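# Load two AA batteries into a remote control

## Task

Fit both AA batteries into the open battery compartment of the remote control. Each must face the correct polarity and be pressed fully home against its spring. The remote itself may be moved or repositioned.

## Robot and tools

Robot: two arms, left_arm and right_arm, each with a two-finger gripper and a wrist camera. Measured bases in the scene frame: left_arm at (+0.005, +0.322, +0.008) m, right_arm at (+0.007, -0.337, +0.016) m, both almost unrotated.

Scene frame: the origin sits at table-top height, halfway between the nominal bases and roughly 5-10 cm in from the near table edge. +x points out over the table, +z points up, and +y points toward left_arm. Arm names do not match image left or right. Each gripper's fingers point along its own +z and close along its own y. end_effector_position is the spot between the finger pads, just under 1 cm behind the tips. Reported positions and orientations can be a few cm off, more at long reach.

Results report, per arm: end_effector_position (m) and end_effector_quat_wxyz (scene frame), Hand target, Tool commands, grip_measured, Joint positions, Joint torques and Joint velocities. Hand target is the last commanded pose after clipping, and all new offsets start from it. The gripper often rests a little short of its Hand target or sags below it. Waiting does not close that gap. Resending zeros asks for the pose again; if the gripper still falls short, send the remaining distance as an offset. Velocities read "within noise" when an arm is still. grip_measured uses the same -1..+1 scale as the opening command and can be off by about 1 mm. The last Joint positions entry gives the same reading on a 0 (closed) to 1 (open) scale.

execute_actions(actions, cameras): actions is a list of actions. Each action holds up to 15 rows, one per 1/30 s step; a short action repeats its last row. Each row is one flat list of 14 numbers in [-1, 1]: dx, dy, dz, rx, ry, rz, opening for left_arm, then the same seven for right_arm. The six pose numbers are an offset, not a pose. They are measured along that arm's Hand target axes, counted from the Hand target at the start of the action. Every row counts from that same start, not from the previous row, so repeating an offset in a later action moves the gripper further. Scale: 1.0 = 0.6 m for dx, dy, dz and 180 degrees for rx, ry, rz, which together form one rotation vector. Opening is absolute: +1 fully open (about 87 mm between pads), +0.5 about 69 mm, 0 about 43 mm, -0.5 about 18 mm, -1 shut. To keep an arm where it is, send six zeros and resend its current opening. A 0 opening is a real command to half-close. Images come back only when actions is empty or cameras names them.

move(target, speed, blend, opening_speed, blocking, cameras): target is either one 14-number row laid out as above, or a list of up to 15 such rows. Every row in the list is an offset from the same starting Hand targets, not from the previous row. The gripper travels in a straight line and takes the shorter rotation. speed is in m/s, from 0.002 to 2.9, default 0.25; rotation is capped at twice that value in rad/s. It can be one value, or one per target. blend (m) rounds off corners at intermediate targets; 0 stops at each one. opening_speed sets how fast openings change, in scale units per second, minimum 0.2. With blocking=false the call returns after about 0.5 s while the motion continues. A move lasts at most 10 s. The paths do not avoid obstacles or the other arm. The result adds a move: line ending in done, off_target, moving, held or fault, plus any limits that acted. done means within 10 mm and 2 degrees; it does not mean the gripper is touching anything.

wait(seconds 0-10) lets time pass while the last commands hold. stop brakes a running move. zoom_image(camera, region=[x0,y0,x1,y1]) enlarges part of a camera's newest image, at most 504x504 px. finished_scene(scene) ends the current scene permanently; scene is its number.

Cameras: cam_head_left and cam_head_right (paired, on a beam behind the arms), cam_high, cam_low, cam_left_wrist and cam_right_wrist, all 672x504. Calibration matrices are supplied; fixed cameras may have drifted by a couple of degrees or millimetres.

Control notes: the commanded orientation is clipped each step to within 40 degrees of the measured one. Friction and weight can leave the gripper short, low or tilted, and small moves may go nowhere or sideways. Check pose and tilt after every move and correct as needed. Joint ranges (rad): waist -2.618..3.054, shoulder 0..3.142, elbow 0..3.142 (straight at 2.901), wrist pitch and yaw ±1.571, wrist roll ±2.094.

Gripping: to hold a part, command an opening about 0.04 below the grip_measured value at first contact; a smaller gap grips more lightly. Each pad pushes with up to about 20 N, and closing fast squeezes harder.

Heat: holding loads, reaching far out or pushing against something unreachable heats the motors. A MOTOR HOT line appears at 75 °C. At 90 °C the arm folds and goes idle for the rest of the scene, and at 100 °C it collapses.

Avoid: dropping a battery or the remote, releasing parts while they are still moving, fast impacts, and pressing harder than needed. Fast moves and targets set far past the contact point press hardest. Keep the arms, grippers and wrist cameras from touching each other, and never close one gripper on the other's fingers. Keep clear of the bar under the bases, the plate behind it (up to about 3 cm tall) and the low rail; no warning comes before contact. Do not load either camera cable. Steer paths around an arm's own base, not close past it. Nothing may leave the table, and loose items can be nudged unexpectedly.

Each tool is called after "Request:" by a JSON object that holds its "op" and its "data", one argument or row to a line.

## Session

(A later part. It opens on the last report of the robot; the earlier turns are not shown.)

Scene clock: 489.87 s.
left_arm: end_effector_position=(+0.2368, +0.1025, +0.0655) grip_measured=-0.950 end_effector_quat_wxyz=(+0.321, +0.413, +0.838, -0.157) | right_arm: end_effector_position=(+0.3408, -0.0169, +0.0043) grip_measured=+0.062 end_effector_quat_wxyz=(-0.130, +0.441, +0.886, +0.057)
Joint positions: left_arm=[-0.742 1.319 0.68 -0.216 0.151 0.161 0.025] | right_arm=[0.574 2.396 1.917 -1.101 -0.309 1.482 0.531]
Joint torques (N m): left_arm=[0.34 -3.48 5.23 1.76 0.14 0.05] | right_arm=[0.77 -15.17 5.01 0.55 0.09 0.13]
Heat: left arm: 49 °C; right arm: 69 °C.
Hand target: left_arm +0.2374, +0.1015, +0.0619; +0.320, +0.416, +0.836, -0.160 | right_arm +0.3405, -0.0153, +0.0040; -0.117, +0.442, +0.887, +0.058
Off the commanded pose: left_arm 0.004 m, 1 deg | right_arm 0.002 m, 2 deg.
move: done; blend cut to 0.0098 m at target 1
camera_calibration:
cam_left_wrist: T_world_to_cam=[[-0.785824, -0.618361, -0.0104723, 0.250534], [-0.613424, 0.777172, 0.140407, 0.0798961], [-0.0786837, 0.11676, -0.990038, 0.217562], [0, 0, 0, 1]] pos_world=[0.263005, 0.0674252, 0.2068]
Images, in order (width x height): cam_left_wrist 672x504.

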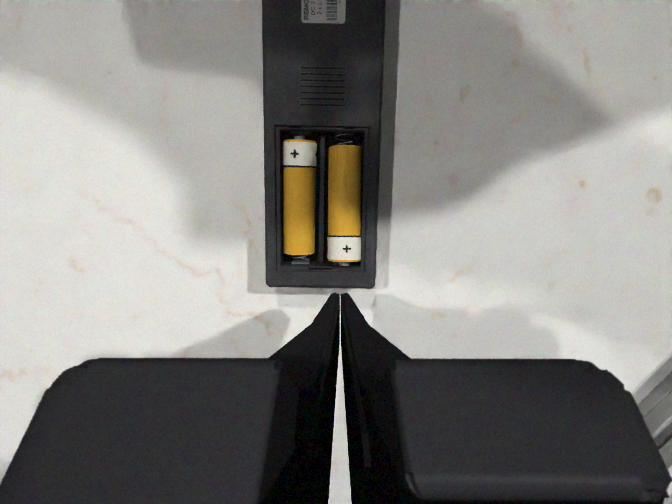

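Request:
{"op": "zoom_image", "data": {
  "camera": "cam_left_wrist",
  "region": [255, 115, 395, 305]
}}

Scaled by 2.653 from the camera's 672x504 image, which has a finer 960x720 frame.

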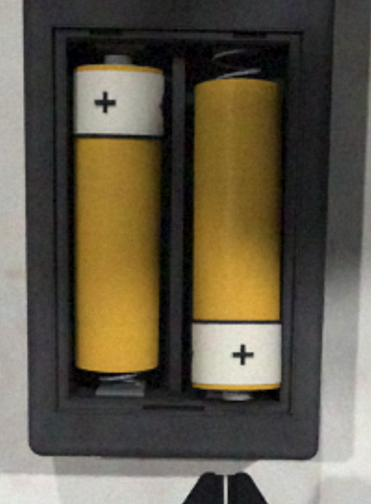

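Request:
{"op": "zoom_image", "data": {
  "camera": "cam_left_wrist",
  "region": [275, 225, 375, 300]
}}

Scaled by 5.040 from the camera's 672x504 image, which has a finer 960x720 frame.

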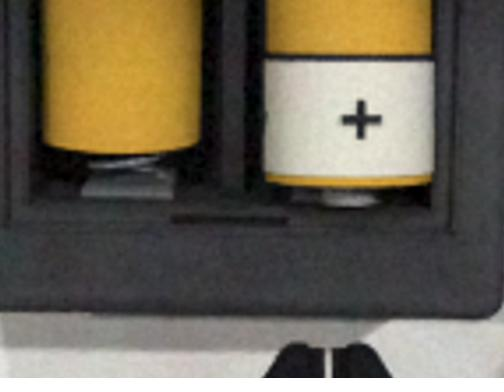

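Request:
{"op": "move", "data": {
  "target": [
    [-0.0167, 0, -0.0186, 0, 0, 0, -0.95, 0, 0, 0, 0, 0, 0, 0.02],
    [-0.0255, -0.0049, 0.0227, 0, 0.2111, 0, -0.95, 0, 0, 0, 0, 0, 0, 0.02]
  ],
  "speed": [0.12, 0.2],
  "blend": [0.01, 0],
  "cameras": ["cam_left_wrist"]
}}

Scene clock: 496.13 s.
left_arm: end_effector_position=(+0.2444, +0.0854, +0.0631) grip_measured=-0.950 end_effector_quat_wxyz=(+0.033, +0.445, +0.895, -0.025) | right_arm: end_effector_position=(+0.3407, -0.0168, +0.0044) grip_measured=+0.062 end_effector_quat_wxyz=(-0.130, +0.441, +0.886, +0.057)
Joint positions: left_arm=[-0.825 1.929 1.473 -1.039 0.035 0.144 0.025] | right_arm=[0.574 2.396 1.917 -1.101 -0.31 1.482 0.531]
Joint torques (N m): left_arm=[-0.46 -7.65 7.83 0.25 -0.19 -0.08] | right_arm=[0.77 -15.19 5.01 0.54 0.09 0.13]
Heat: left arm: 48 °C; right arm: 70 °C.
Hand target: left_arm +0.2475, +0.0834, +0.0622; +0.031, +0.446, +0.895, -0.016 | right_arm +0.3405, -0.0153, +0.0041; -0.117, +0.442, +0.887, +0.058
Off the commanded pose: left_arm 0.004 m, 1 deg | right_arm 0.002 m, 2 deg.
move: done; blend cut to 0.0075 m at target 1
camera_calibration:
cam_left_wrist: T_world_to_cam=[[-0.79615, -0.605095, 0.00230244, 0.246515], [-0.424343, 0.561031, 0.710758, 0.0344427], [-0.431368, 0.564893, -0.703432, 0.247558], [0, 0, 0, 1]] pos_world=[0.317667, -0.0100024, 0.149092]
Images, in order (width x height): cam_left_wrist 672x504.

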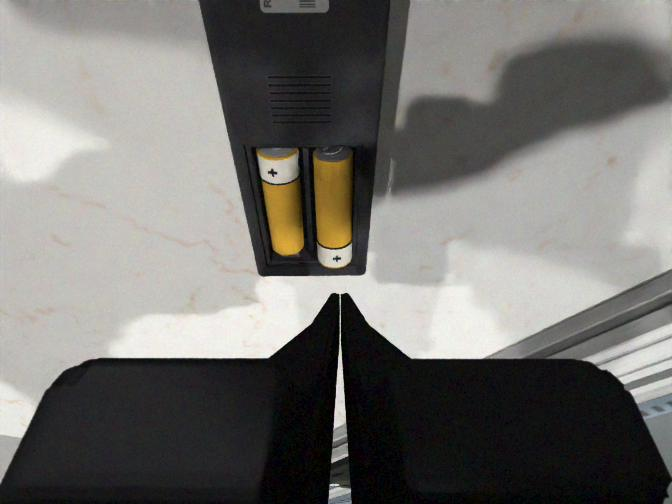

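Request:
{"op": "move", "data": {
  "target": [0.001, 0, 0.0501, 0, 0, 0, -0.95, 0, 0, 0, 0, 0, 0, 0.02],
  "speed": 0.06,
  "cameras": ["cam_left_wrist"]
}}

Scene clock: 498.73 s.
left_arm: end_effector_position=(+0.2467, +0.0848, +0.0436) grip_measured=-0.950 end_effector_quat_wxyz=(+0.030, +0.444, +0.895, -0.021) | right_arm: end_effector_position=(+0.3407, -0.0168, +0.0044) grip_measured=+0.062 end_effector_quat_wxyz=(-0.130, +0.441, +0.886, +0.057)
Joint positions: left_arm=[-0.825 1.963 1.44 -0.98 0.029 0.143 0.025] | right_arm=[0.574 2.396 1.917 -1.101 -0.31 1.482 0.531]
Joint torques (N m): left_arm=[-0.46 -7.5 4.1 0.82 -0.15 -0.11] | right_arm=[0.76 -15.17 5.01 0.55 0.1 0.13]
Heat: left arm: 48 °C; right arm: 70 °C.
Hand target: left_arm +0.2483, +0.0821, +0.0321; +0.031, +0.446, +0.895, -0.016 | right_arm +0.3405, -0.0153, +0.0041; -0.117, +0.442, +0.887, +0.058
Off the commanded pose: left_arm 0.012 m, 1 deg | right_arm 0.002 m, 2 deg.
move: off_target (left_arm)
camera_calibration:
cam_left_wrist: T_world_to_cam=[[-0.795123, -0.606443, -0.00242229, 0.248056], [-0.424031, 0.553094, 0.717137, 0.0499139], [-0.433563, 0.571239, -0.696928, 0.234964], [0, 0, 0, 1]] pos_world=[0.320272, -0.0113961, 0.128559]
Images, in order (width x height): cam_left_wrist 672x504.

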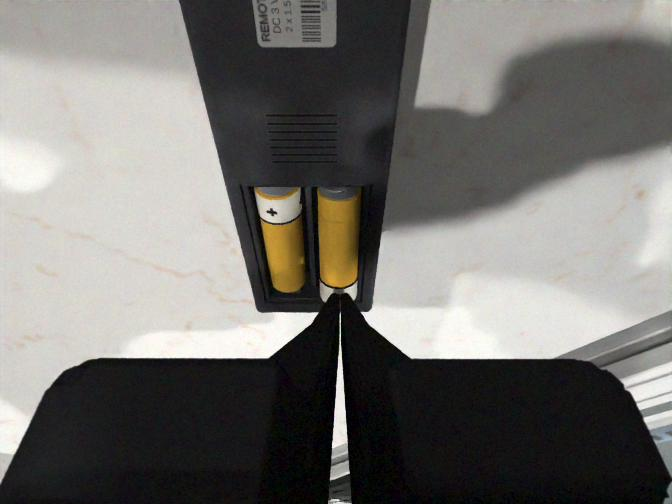

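Request:
{"op": "move", "data": {
  "target": [0, 0, 0.02, 0, 0, 0, -0.95, 0, 0, 0, 0, 0, 0, 0.02],
  "speed": 0.06,
  "cameras": ["cam_left_wrist"]
}}

Scene clock: 499.77 s.
left_arm: end_effector_position=(+0.2475, +0.0845, +0.0404) grip_measured=-0.950 end_effector_quat_wxyz=(+0.033, +0.445, +0.895, -0.020) | right_arm: end_effector_position=(+0.3407, -0.0168, +0.0044) grip_measured=+0.062 end_effector_quat_wxyz=(-0.130, +0.442, +0.886, +0.057)
Joint positions: left_arm=[-0.825 1.964 1.428 -0.961 0.026 0.143 0.025] | right_arm=[0.574 2.396 1.917 -1.101 -0.31 1.482 0.531]
Joint torques (N m): left_arm=[-0.62 -6.38 2.69 0.99 -0.12 -0.13] | right_arm=[0.76 -15.19 5.01 0.55 0.1 0.13]
Heat: left arm: 48 °C; right arm: 70 °C.
Hand target: left_arm +0.2489, +0.0814, +0.0202; +0.031, +0.446, +0.895, -0.016 | right_arm +0.3405, -0.0153, +0.0041; -0.117, +0.442, +0.887, +0.058
Off the commanded pose: left_arm 0.020 m, 1 deg | right_arm 0.002 m, 2 deg.
move: off_target (left_arm)
camera_calibration:
cam_left_wrist: T_world_to_cam=[[-0.795502, -0.605918, -0.00625089, 0.248695], [-0.428245, 0.554879, 0.713243, 0.0538214], [-0.428698, 0.570063, -0.700889, 0.232295], [0, 0, 0, 1]] pos_world=[0.320471, -0.0115982, 0.12598]
Images, in order (width x height): cam_left_wrist 672x504.

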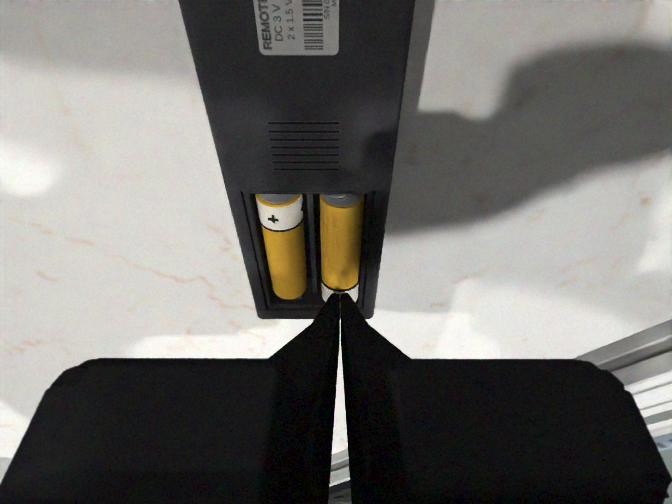

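Request:
{"op": "move", "data": {
  "target": [0, 0, 0.02, 0, 0, 0, -0.95, 0, 0, 0, 0, 0, 0, 0.02],
  "speed": 0.06
}}

Scene clock: 500.70 s.
left_arm: end_effector_position=(+0.2480, +0.0839, +0.0363) grip_measured=-0.949 end_effector_quat_wxyz=(+0.035, +0.445, +0.895, -0.021) | right_arm: end_effector_position=(+0.3407, -0.0168, +0.0044) grip_measured=+0.062 end_effector_quat_wxyz=(-0.130, +0.442, +0.886, +0.057)
Joint positions: left_arm=[-0.825 1.966 1.415 -0.941 0.026 0.143 0.025] | right_arm=[0.574 2.396 1.917 -1.101 -0.31 1.482 0.531]
Joint torques (N m): left_arm=[-0.57 -5.29 1.62 1.27 -0.13 -0.15] | right_arm=[0.77 -15.17 5.03 0.54 0.1 0.13]
Heat: left arm: 48 °C; right arm: 70 °C.
Hand target: left_arm +0.2494, +0.0807, +0.0083; +0.031, +0.446, +0.895, -0.016 | right_arm +0.3405, -0.0153, +0.0041; -0.117, +0.442, +0.887, +0.058
Off the commanded pose: left_arm 0.028 m, 1 deg | right_arm 0.002 m, 2 deg.
move: off_target (left_arm)

Request:
{"op": "move", "data": {
  "target": [
    [-0.0083, 0, -0.1192, 0, 0, 0, -0.95, 0, 0, 0, 0, 0, 0, 0.6],
    [0.0347, 0.0042, -0.1556, 0, -0.2222, 0, -0.95, 0.0414, 0, -0.1545, 0, 0, 0, 0.6]
  ],
  "speed": [0.12, 0.25],
  "opening_speed": 0.8,
  "cameras": ["cam_left_wrist"]
}}

Request:
{"op": "zoom_image", "data": {
  "camera": "cam_left_wrist",
  "region": [250, 120, 410, 300]
}}

Scene clock: 505.30 s.
left_arm: end_effector_position=(+0.2342, +0.1054, +0.0962) grip_measured=-0.950 end_effector_quat_wxyz=(+0.324, +0.412, +0.836, -0.160) | right_arm: end_effector_position=(+0.3369, -0.0138, +0.0744) grip_measured=+0.600 end_effector_quat_wxyz=(-0.135, +0.442, +0.886, +0.042)
Joint positions: left_arm=[-0.736 1.25 0.756 -0.352 0.158 0.164 0.025] | right_arm=[0.583 2.376 2.164 -1.396 -0.302 1.488 0.8]
Joint torques (N m): left_arm=[0.5 -5.56 5.16 1.75 0.24 0.03] | right_arm=[-0.59 -18.02 9.29 0.07 0.02 0.04]
Heat: left arm: 49 °C; right arm: 71 °C.
Hand target: left_arm +0.2350, +0.1042, +0.1000; +0.335, +0.413, +0.830, -0.168 | right_arm +0.3405, -0.0154, +0.1000; -0.117, +0.442, +0.887, +0.059
Off the commanded pose: left_arm 0.004 m, 2 deg | right_arm 0.026 m, 3 deg.
move: off_target (right_arm)
camera_calibration:
cam_left_wrist: T_world_to_cam=[[-0.786447, -0.617592, -0.00898008, 0.250554], [-0.613235, 0.778996, 0.130799, 0.0724008], [-0.0737849, 0.108373, -0.991368, 0.247285], [0, 0, 0, 1]] pos_world=[0.259692, 0.0715411, 0.23793]
Images, in order (width x height): cam_left_wrist 672x504.

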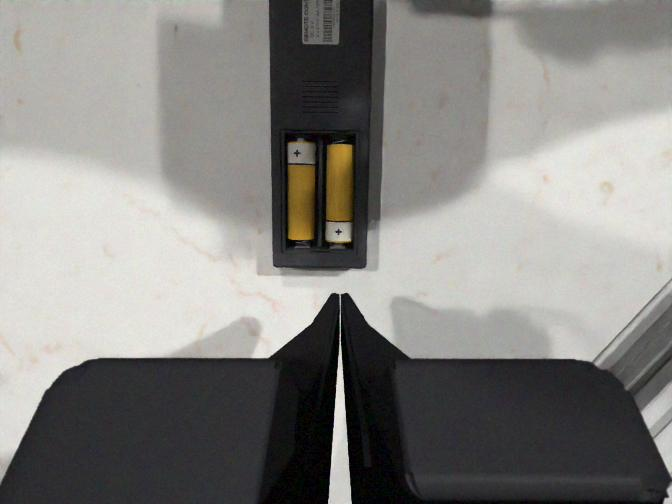

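Scaled by 2.800 from the camera's 672x504 image, which has a finer 960x720 frame.

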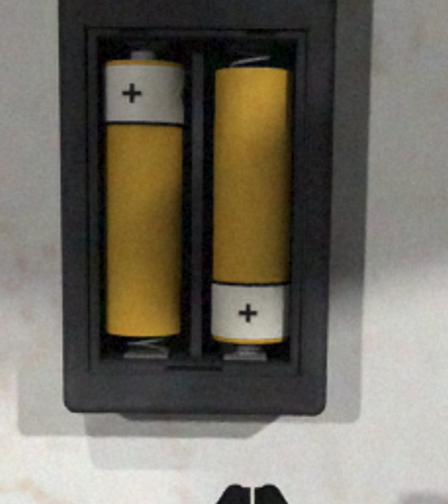

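Request:
{"op": "move", "data": {
  "target": [0.1286, 0.1769, -0.2633, -0.2042, 0, -0.2114, 0.0, -0.0352, -0.1187, -0.0438, -0.1639, -0.2732, -0.5201, 0.6],
  "speed": 0.4,
  "cameras": ["cam_right_wrist"]
}}

Scene clock: 524.37 s.
left_arm: end_effector_position=(+0.2173, +0.2970, +0.1478) grip_measured=+0.000 end_effector_quat_wxyz=(+0.360, +0.010, +0.933, -0.005) | right_arm: end_effector_position=(+0.2970, -0.0816, +0.1086) grip_measured=+0.600 end_effector_quat_wxyz=(+0.377, -0.317, +0.859, +0.138)
Joint positions: left_arm=[-0.214 0.786 0.754 -0.814 -0.092 -0.114 0.5] | right_arm=[0.722 1.421 0.882 -0.173 -0.009 0.019 0.8]
Joint torques (N m): left_arm=[0.25 -1.46 8.85 1.41 -0.25 -0.12] | right_arm=[-1.01 -8.77 7.64 1.97 -0.19 -0.09]
Heat: left arm: 48 °C; right arm: 72 °C.
Hand target: left_arm +0.2202, +0.3000, +0.1598; +0.374, +0.000, +0.927, -0.001 | right_arm +0.3000, -0.0799, +0.1199; +0.396, -0.318, +0.849, +0.148
Off the commanded pose: left_arm 0.013 m, 2 deg | right_arm 0.012 m, 3 deg.
move: off_target (left_arm, right_arm)
camera_calibration:
cam_right_wrist: T_world_to_cam=[[0.642687, -0.765992, 0.0144435, -0.257715], [-0.765205, -0.640874, 0.0611672, 0.189478], [-0.0375972, -0.0503636, -0.998023, 0.259425], [0, 0, 0, 1]] pos_world=[0.320373, -0.0629111, 0.251045]
Images, in order (width x height): cam_right_wrist 672x504.

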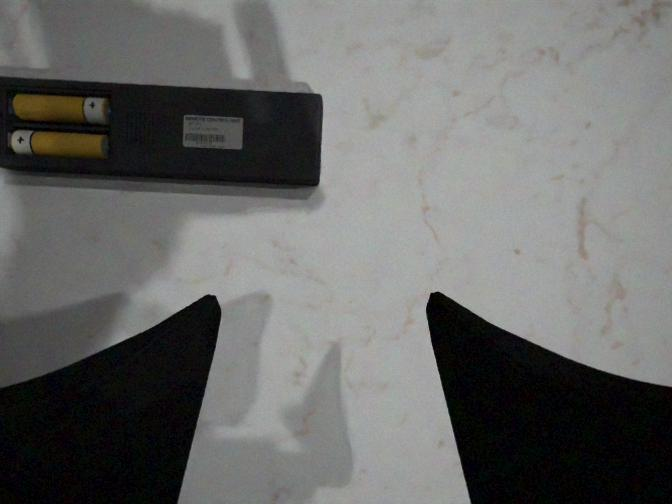

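Request:
{"op": "move", "data": {
  "target": [0, 0, 0, 0, 0, 0, 0.0, 0.1682, -0.1893, -0.3045, 0.1668, 0.0319, 0.1556, 0.0],
  "speed": 0.3,
  "cameras": ["cam_head_left", "cam_high"]
}}

Scene clock: 534.63 s.
left_arm: end_effector_position=(+0.2172, +0.2970, +0.1478) grip_measured=+0.000 end_effector_quat_wxyz=(+0.360, +0.010, +0.933, -0.005) | right_arm: end_effector_position=(+0.2202, -0.3008, +0.1530) grip_measured=+0.000 end_effector_quat_wxyz=(+0.369, +0.004, +0.929, -0.004)
Joint positions: left_arm=[-0.214 0.786 0.754 -0.814 -0.092 -0.114 0.5] | right_arm=[0.232 0.748 0.736 -0.802 0.135 0.191 0.5]
Joint torques (N m): left_arm=[0.17 -1.18 8.62 1.41 -0.23 -0.15] | right_arm=[-0.73 -1.06 10.1 1.53 -0.06 -0.08]
Heat: left arm: 46 °C; right arm: 67 °C.
Hand target: left_arm +0.2202, +0.3000, +0.1597; +0.374, +0.000, +0.927, -0.001 | right_arm +0.2201, -0.3001, +0.1599; +0.375, +0.000, +0.927, +0.000
Off the commanded pose: left_arm 0.013 m, 2 deg | right_arm 0.007 m, 1 deg.
move: off_target (left_arm)
Images, in order (width x height): cam_head_left 672x504, cam_high 672x504.

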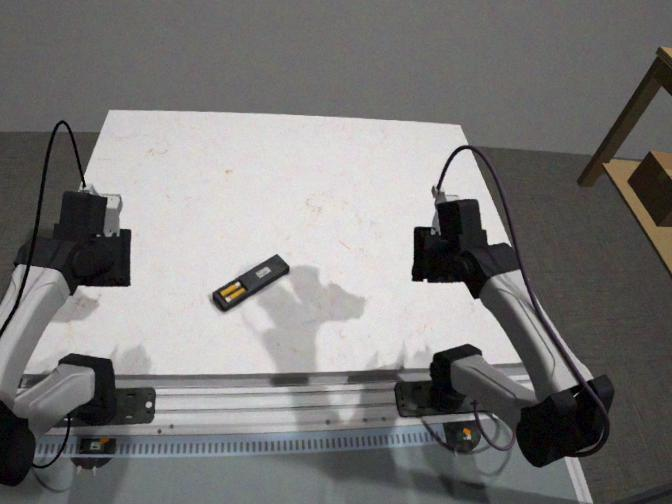

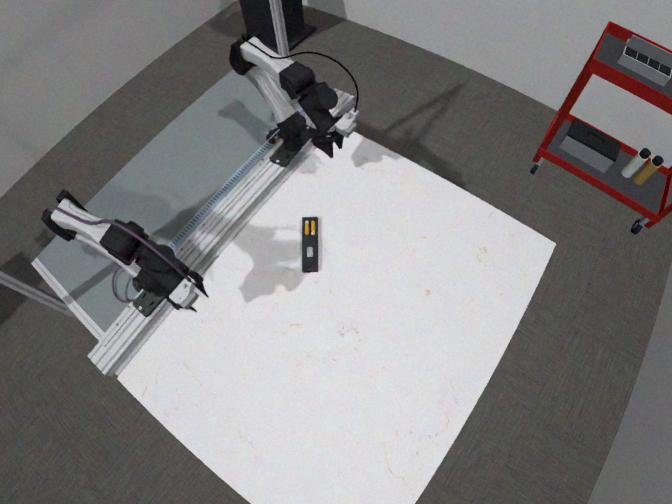

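Request:
{"op": "wait", "data": {
  "seconds": 10
}}

Request:
{"op": "wait", "data": {
  "seconds": 10
}}

Request:
{"op": "wait", "data": {
  "seconds": 10
}}

Scene clock: 546.00 s.
left_arm: end_effector_position=(+0.2172, +0.2970, +0.1478) grip_measured=+0.000 end_effector_quat_wxyz=(+0.360, +0.010, +0.933, -0.005) | right_arm: end_effector_position=(+0.2201, -0.3008, +0.1530) grip_measured=+0.000 end_effector_quat_wxyz=(+0.369, +0.004, +0.930, -0.004)
Joint positions: left_arm=[-0.214 0.786 0.754 -0.814 -0.092 -0.114 0.5] | right_arm=[0.232 0.748 0.736 -0.803 0.135 0.191 0.5]
Joint torques (N m): left_arm=[0.36 -1.16 8.7 1.49 -0.27 -0.16] | right_arm=[-0.73 -1.07 10.1 1.52 -0.06 -0.1]
Heat: left arm: 44 °C; right arm: 61 °C.
Hand target: left_arm +0.2202, +0.3000, +0.1597; +0.374, +0.000, +0.927, -0.001 | right_arm +0.2201, -0.3001, +0.1600; +0.375, +0.000, +0.927, +0.000
Tool commands: left_gripper/opening=+0.0 right_gripper/opening=+0.0
Off the commanded pose: left_arm 0.013 m, 2 deg | right_arm 0.007 m, 1 deg.
wait: 10.00 s; at rest from the start

Scene clock: 556.00 s.
left_arm: end_effector_position=(+0.2172, +0.2970, +0.1478) grip_measured=+0.000 end_effector_quat_wxyz=(+0.360, +0.010, +0.933, -0.005) | right_arm: end_effector_position=(+0.2201, -0.3008, +0.1530) grip_measured=+0.000 end_effector_quat_wxyz=(+0.369, +0.004, +0.930, -0.004)
Joint positions: left_arm=[-0.214 0.786 0.754 -0.814 -0.092 -0.114 0.5] | right_arm=[0.232 0.748 0.736 -0.803 0.135 0.191 0.5]
Joint torques (N m): left_arm=[0.53 -1.29 8.99 1.46 -0.3 -0.12] | right_arm=[-0.75 -1.06 10.1 1.52 -0.06 -0.1]
Heat: left arm: 43 °C; right arm: 57 °C.
Hand target: left_arm +0.2202, +0.3000, +0.1597; +0.374, +0.000, +0.927, -0.001 | right_arm +0.2201, -0.3001, +0.1600; +0.375, +0.000, +0.927, +0.000
Tool commands: left_gripper/opening=+0.0 right_gripper/opening=+0.0
Off the commanded pose: left_arm 0.013 m, 2 deg | right_arm 0.007 m, 1 deg.
wait: 10.00 s; at rest by 0.17 s

Scene clock: 566.00 s.
left_arm: end_effector_position=(+0.2172, +0.2970, +0.1478) grip_measured=+0.000 end_effector_quat_wxyz=(+0.360, +0.010, +0.933, -0.005) | right_arm: end_effector_position=(+0.2201, -0.3008, +0.1530) grip_measured=+0.000 end_effector_quat_wxyz=(+0.369, +0.004, +0.930, -0.004)
Joint positions: left_arm=[-0.214 0.786 0.754 -0.814 -0.092 -0.114 0.5] | right_arm=[0.232 0.748 0.736 -0.803 0.135 0.191 0.5]
Joint torques (N m): left_arm=[0.16 -1.16 8.9 1.5 -0.26 -0.12] | right_arm=[-0.75 -1.07 10.09 1.52 -0.06 -0.09]
Heat: left arm: 43 °C; right arm: 54 °C.
Hand target: left_arm +0.2202, +0.3000, +0.1597; +0.374, +0.000, +0.927, -0.001 | right_arm +0.2201, -0.3001, +0.1600; +0.375, +0.000, +0.927, +0.000
Tool commands: left_gripper/opening=+0.0 right_gripper/opening=+0.0
Off the commanded pose: left_arm 0.013 m, 2 deg | right_arm 0.007 m, 1 deg.
wait: 10.00 s; at rest by 0.17 s

Request:
{"op": "move", "data": {
  "target": [0.0206, -0.1667, 0.1647, 0.1405, 0.1054, 0.2083, 0.0, 0, 0, 0, 0, 0, 0, 0.0],
  "speed": 0.35
}}

Scene clock: 569.00 s.
left_arm: end_effector_position=(+0.2737, +0.2062, +0.0755) grip_measured=+0.000 end_effector_quat_wxyz=(+0.185, +0.368, +0.908, -0.073) | right_arm: end_effector_position=(+0.2201, -0.3008, +0.1530) grip_measured=+0.000 end_effector_quat_wxyz=(+0.369, +0.004, +0.930, -0.004)
Joint positions: left_arm=[-0.411 1.476 0.983 -0.71 0.157 0.375 0.5] | right_arm=[0.232 0.748 0.736 -0.803 0.135 0.191 0.5]
Joint torques (N m): left_arm=[-0.46 -4.63 8.2 0.95 0.19 0.02] | right_arm=[-0.75 -1.06 10.1 1.52 -0.07 -0.09]
Heat: left arm: 42 °C; right arm: 53 °C.
Hand target: left_arm +0.2799, +0.1999, +0.0802; +0.192, +0.375, +0.904, -0.080 | right_arm +0.2201, -0.3001, +0.1600; +0.375, +0.000, +0.927, +0.000
Off the commanded pose: left_arm 0.010 m, 2 deg | right_arm 0.007 m, 1 deg.
move: done

Request:
{"op": "move", "data": {
  "target": [0.0371, 0, 0.0833, 0, 0, 0, 0.0, 0, 0, 0, 0, 0, 0, 0.0],
  "speed": 0.15
}}

Scene clock: 570.67 s.
left_arm: end_effector_position=(+0.2804, +0.2038, +0.0300) grip_measured=+0.000 end_effector_quat_wxyz=(+0.192, +0.368, +0.907, -0.073) | right_arm: end_effector_position=(+0.2201, -0.3008, +0.1530) grip_measured=+0.000 end_effector_quat_wxyz=(+0.369, +0.004, +0.930, -0.004)
Joint positions: left_arm=[-0.411 1.554 0.86 -0.494 0.157 0.376 0.5] | right_arm=[0.232 0.748 0.736 -0.803 0.135 0.191 0.5]
Joint torques (N m): left_arm=[-0.65 -5.11 4.51 1.25 0.16 0.07] | right_arm=[-0.73 -1.07 10.1 1.52 -0.06 -0.09]
Heat: left arm: 42 °C; right arm: 53 °C.
Hand target: left_arm +0.2798, +0.1999, +0.0255; +0.192, +0.375, +0.904, -0.080 | right_arm +0.2201, -0.3001, +0.1600; +0.375, +0.000, +0.927, +0.000
Off the commanded pose: left_arm 0.006 m, 1 deg | right_arm 0.007 m, 1 deg.
move: done

Request:
{"op": "move", "data": {
  "target": [
    [-0.0371, 0, -0.0833, 0, 0, 0, 0.0, 0, 0, 0, 0, 0, 0, 0.0],
    [0.0031, 0, 0.0069, 0, 0, 0, 0.0, 0, 0, 0, 0, 0, 0, 0.0]
  ],
  "speed": 0.2
}}

Scene clock: 573.40 s.
left_arm: end_effector_position=(+0.2801, +0.2038, +0.0250) grip_measured=+0.000 end_effector_quat_wxyz=(+0.192, +0.368, +0.907, -0.073) | right_arm: end_effector_position=(+0.2201, -0.3008, +0.1530) grip_measured=+0.000 end_effector_quat_wxyz=(+0.369, +0.004, +0.930, -0.004)
Joint positions: left_arm=[-0.411 1.564 0.848 -0.473 0.158 0.376 0.5] | right_arm=[0.232 0.748 0.736 -0.803 0.135 0.191 0.5]
Joint torques (N m): left_arm=[-0.31 -5.04 4.96 1.24 0.22 -0.06] | right_arm=[-0.75 -1.07 10.1 1.52 -0.07 -0.09]
Heat: left arm: 43 °C; right arm: 52 °C.
Hand target: left_arm +0.2798, +0.1998, +0.0209; +0.192, +0.375, +0.904, -0.080 | right_arm +0.2201, -0.3001, +0.1600; +0.375, +0.000, +0.927, +0.000
Off the commanded pose: left_arm 0.006 m, 1 deg | right_arm 0.007 m, 1 deg.
move: done

Request:
{"op": "move", "data": {
  "target": [-0.0402, 0, -0.0902, 0, 0, 0, 0.0, 0, 0, 0, 0, 0, 0, 0.0],
  "speed": 0.25
}}

Request:
{"op": "wait", "data": {
  "seconds": 10
}}

Request:
{"op": "wait", "data": {
  "seconds": 10
}}

Scene clock: 577.10 s.
left_arm: end_effector_position=(+0.2758, +0.2051, +0.0684) grip_measured=+0.000 end_effector_quat_wxyz=(+0.176, +0.368, +0.910, -0.074) | right_arm: end_effector_position=(+0.2201, -0.3008, +0.1530) grip_measured=+0.000 end_effector_quat_wxyz=(+0.369, +0.004, +0.930, -0.004)
Joint positions: left_arm=[-0.411 1.51 0.989 -0.701 0.158 0.376 0.5] | right_arm=[0.232 0.748 0.736 -0.803 0.135 0.191 0.5]
Joint torques (N m): left_arm=[-0.34 -7.54 7.64 0.87 0.21 0.03] | right_arm=[-0.75 -1.05 10.09 1.52 -0.07 -0.09]
Heat: left arm: 43 °C; right arm: 52 °C.
Hand target: left_arm +0.2798, +0.1999, +0.0802; +0.192, +0.375, +0.904, -0.080 | right_arm +0.2201, -0.3001, +0.1600; +0.375, +0.000, +0.927, +0.000
Off the commanded pose: left_arm 0.014 m, 2 deg | right_arm 0.007 m, 1 deg.
move: off_target (left_arm)

Scene clock: 587.10 s.
left_arm: end_effector_position=(+0.2757, +0.2052, +0.0684) grip_measured=+0.000 end_effector_quat_wxyz=(+0.175, +0.368, +0.910, -0.074) | right_arm: end_effector_position=(+0.2201, -0.3008, +0.1530) grip_measured=+0.000 end_effector_quat_wxyz=(+0.369, +0.004, +0.930, -0.004)
Joint positions: left_arm=[-0.411 1.51 0.989 -0.701 0.158 0.376 0.5] | right_arm=[0.232 0.748 0.736 -0.803 0.135 0.191 0.5]
Joint torques (N m): left_arm=[-0.49 -7.8 7.62 0.82 0.15 0.01] | right_arm=[-0.75 -1.07 10.09 1.52 -0.06 -0.09]
Heat: left arm: 44 °C; right arm: 50 °C.
Hand target: left_arm +0.2798, +0.1999, +0.0802; +0.192, +0.375, +0.904, -0.080 | right_arm +0.2201, -0.3001, +0.1600; +0.375, +0.000, +0.927, +0.000
Tool commands: left_gripper/opening=+0.0 right_gripper/opening=+0.0
Off the commanded pose: left_arm 0.014 m, 2 deg | right_arm 0.007 m, 1 deg.
wait: 10.00 s; at rest by 0.17 s

Scene clock: 597.10 s.
left_arm: end_effector_position=(+0.2757, +0.2052, +0.0684) grip_measured=+0.000 end_effector_quat_wxyz=(+0.175, +0.368, +0.910, -0.074) | right_arm: end_effector_position=(+0.2201, -0.3008, +0.1530) grip_measured=+0.000 end_effector_quat_wxyz=(+0.369, +0.004, +0.930, -0.004)
Joint positions: left_arm=[-0.411 1.51 0.989 -0.701 0.158 0.376 0.5] | right_arm=[0.232 0.748 0.736 -0.803 0.135 0.191 0.5]
Joint torques (N m): left_arm=[-0.4 -7.42 7.73 0.87 0.16 0.03] | right_arm=[-0.75 -1.06 10.1 1.52 -0.07 -0.09]
Heat: left arm: 44 °C; right arm: 48 °C.
Hand target: left_arm +0.2798, +0.1999, +0.0802; +0.192, +0.375, +0.904, -0.080 | right_arm +0.2201, -0.3001, +0.1600; +0.375, +0.000, +0.927, +0.000
Tool commands: left_gripper/opening=+0.0 right_gripper/opening=+0.0
Off the commanded pose: left_arm 0.014 m, 2 deg | right_arm 0.007 m, 1 deg.
wait: 10.00 s; at rest by 0.17 s

Request:
{"op": "move", "data": {
  "target": [0, 0, 0, 0, 0, 0, 0.0, 0.068, 0.1335, 0.166, 0, 0.2222, 0, -0.95],
  "speed": 0.3
}}

Request:
{"op": "move", "data": {
  "target": [0, 0, 0, 0, 0, 0, 0.0, 0.0058, 0, 0.0831, 0, 0, 0, -0.95],
  "speed": 0.06
}}

Scene clock: 599.90 s.
left_arm: end_effector_position=(+0.2757, +0.2052, +0.0684) grip_measured=+0.000 end_effector_quat_wxyz=(+0.175, +0.368, +0.910, -0.074) | right_arm: end_effector_position=(+0.2586, -0.2239, +0.0572) grip_measured=-0.949 end_effector_quat_wxyz=(+0.039, -0.005, +0.999, -0.005)
Joint positions: left_arm=[-0.411 1.51 0.989 -0.701 0.158 0.376 0.5] | right_arm=[0.379 1.682 1.139 -0.935 0.005 0.36 0.025]
Joint torques (N m): left_arm=[-0.47 -7.82 7.9 0.87 0.17 0.04] | right_arm=[-0.02 -6.89 9.48 0.47 -0.11 0.11]
Heat: left arm: 44 °C; right arm: 48 °C.
Hand target: left_arm +0.2799, +0.1999, +0.0802; +0.192, +0.375, +0.904, -0.080 | right_arm +0.2600, -0.2199, +0.0600; +0.035, +0.000, +0.999, +0.000
Off the commanded pose: left_arm 0.014 m, 2 deg | right_arm 0.005 m, 1 deg.
move: off_target (left_arm)

Scene clock: 601.40 s.
left_arm: end_effector_position=(+0.2757, +0.2052, +0.0684) grip_measured=+0.000 end_effector_quat_wxyz=(+0.175, +0.368, +0.910, -0.074) | right_arm: end_effector_position=(+0.2605, -0.2231, +0.0151) grip_measured=-0.949 end_effector_quat_wxyz=(+0.038, -0.005, +0.999, -0.005)
Joint positions: left_arm=[-0.411 1.51 0.989 -0.701 0.158 0.376 0.5] | right_arm=[0.384 1.756 1.045 -0.768 0.005 0.365 0.025]
Joint torques (N m): left_arm=[-0.34 -7.65 7.53 0.82 0.18 0.05] | right_arm=[0.06 -6.87 6.37 0.74 -0.11 0.12]
Heat: left arm: 45 °C; right arm: 48 °C.
Hand target: left_arm +0.2799, +0.1999, +0.0802; +0.192, +0.375, +0.904, -0.080 | right_arm +0.2601, -0.2200, +0.0100; +0.035, +0.000, +0.999, +0.000
Off the commanded pose: left_arm 0.014 m, 2 deg | right_arm 0.006 m, 1 deg.
move: off_target (left_arm)

Request:
{"op": "move", "data": {
  "target": [0, 0, 0, 0, 0, 0, 0.0, 0.0008, 0, 0.0116, 0, 0, 0, -0.95],
  "speed": 0.04
}}

Request:
{"op": "move", "data": {
  "target": [0, 0, 0, 0, 0, 0, 0.0, 0.0008, 0, 0.0116, 0, 0, 0, -0.95],
  "speed": 0.04
}}

Scene clock: 602.73 s.
left_arm: end_effector_position=(+0.2757, +0.2052, +0.0684) grip_measured=+0.000 end_effector_quat_wxyz=(+0.175, +0.368, +0.910, -0.074) | right_arm: end_effector_position=(+0.2611, -0.2230, +0.0086) grip_measured=-0.949 end_effector_quat_wxyz=(+0.039, -0.004, +0.999, -0.004)
Joint positions: left_arm=[-0.411 1.51 0.989 -0.701 0.158 0.376 0.5] | right_arm=[0.384 1.769 1.031 -0.74 0.005 0.366 0.025]
Joint torques (N m): left_arm=[-0.36 -7.86 7.77 0.8 0.22 -0.03] | right_arm=[0.12 -6.82 6.19 0.76 -0.11 0.12]
Heat: left arm: 45 °C; right arm: 48 °C.
Hand target: left_arm +0.2799, +0.1999, +0.0802; +0.192, +0.375, +0.904, -0.080 | right_arm +0.2600, -0.2200, +0.0030; +0.035, +0.000, +0.999, +0.000
Off the commanded pose: left_arm 0.014 m, 2 deg | right_arm 0.006 m, 1 deg.
move: off_target (left_arm)

Scene clock: 603.43 s.
left_arm: end_effector_position=(+0.2757, +0.2052, +0.0684) grip_measured=+0.000 end_effector_quat_wxyz=(+0.175, +0.368, +0.910, -0.074) | right_arm: end_effector_position=(+0.2616, -0.2229, +0.0059) grip_measured=-0.949 end_effector_quat_wxyz=(+0.040, -0.004, +0.999, -0.004)
Joint positions: left_arm=[-0.411 1.51 0.989 -0.701 0.158 0.376 0.5] | right_arm=[0.384 1.773 1.025 -0.727 0.004 0.366 0.025]
Joint torques (N m): left_arm=[-0.44 -7.62 7.68 0.82 0.17 0.08] | right_arm=[0.2 -6.04 5.38 0.9 -0.1 0.12]
Heat: left arm: 45 °C; right arm: 48 °C.
Hand target: left_arm +0.2799, +0.1999, +0.0802; +0.192, +0.375, +0.904, -0.080 | right_arm +0.2601, -0.2199, -0.0039; +0.035, +0.000, +0.999, +0.000
Off the commanded pose: left_arm 0.014 m, 2 deg | right_arm 0.010 m, 1 deg.
move: off_target (left_arm)

Request:
{"op": "move", "data": {
  "target": [0, 0, 0, 0, 0, 0, 0.0, -0.007, 0, -0.1, 0, 0, 0, -0.5],
  "speed": 0.15
}}

Request:
{"op": "finished_scene", "data": {
  "scene": 1
}}

Scene clock: 605.03 s.
left_arm: end_effector_position=(+0.2757, +0.2052, +0.0684) grip_measured=+0.000 end_effector_quat_wxyz=(+0.175, +0.368, +0.910, -0.074) | right_arm: end_effector_position=(+0.2565, -0.2221, +0.0451) grip_measured=-0.500 end_effector_quat_wxyz=(+0.023, -0.004, +1.000, -0.008)
Joint positions: left_arm=[-0.411 1.51 0.989 -0.701 0.158 0.376 0.5] | right_arm=[0.385 1.723 1.133 -0.919 -0.001 0.368 0.25]
Joint torques (N m): left_arm=[-0.29 -7.68 7.54 0.82 0.16 0] | right_arm=[-0.57 -10.4 8.83 0.4 -0.06 0.06]
Heat: left arm: 45 °C; right arm: 49 °C.
Hand target: left_arm +0.2799, +0.1999, +0.0802; +0.192, +0.375, +0.904, -0.080 | right_arm +0.2600, -0.2200, +0.0562; +0.035, +0.000, +0.999, +0.000
Off the commanded pose: left_arm 0.014 m, 2 deg | right_arm 0.012 m, 2 deg.
move: off_target (left_arm, right_arm)

The scene is finished: the task was done.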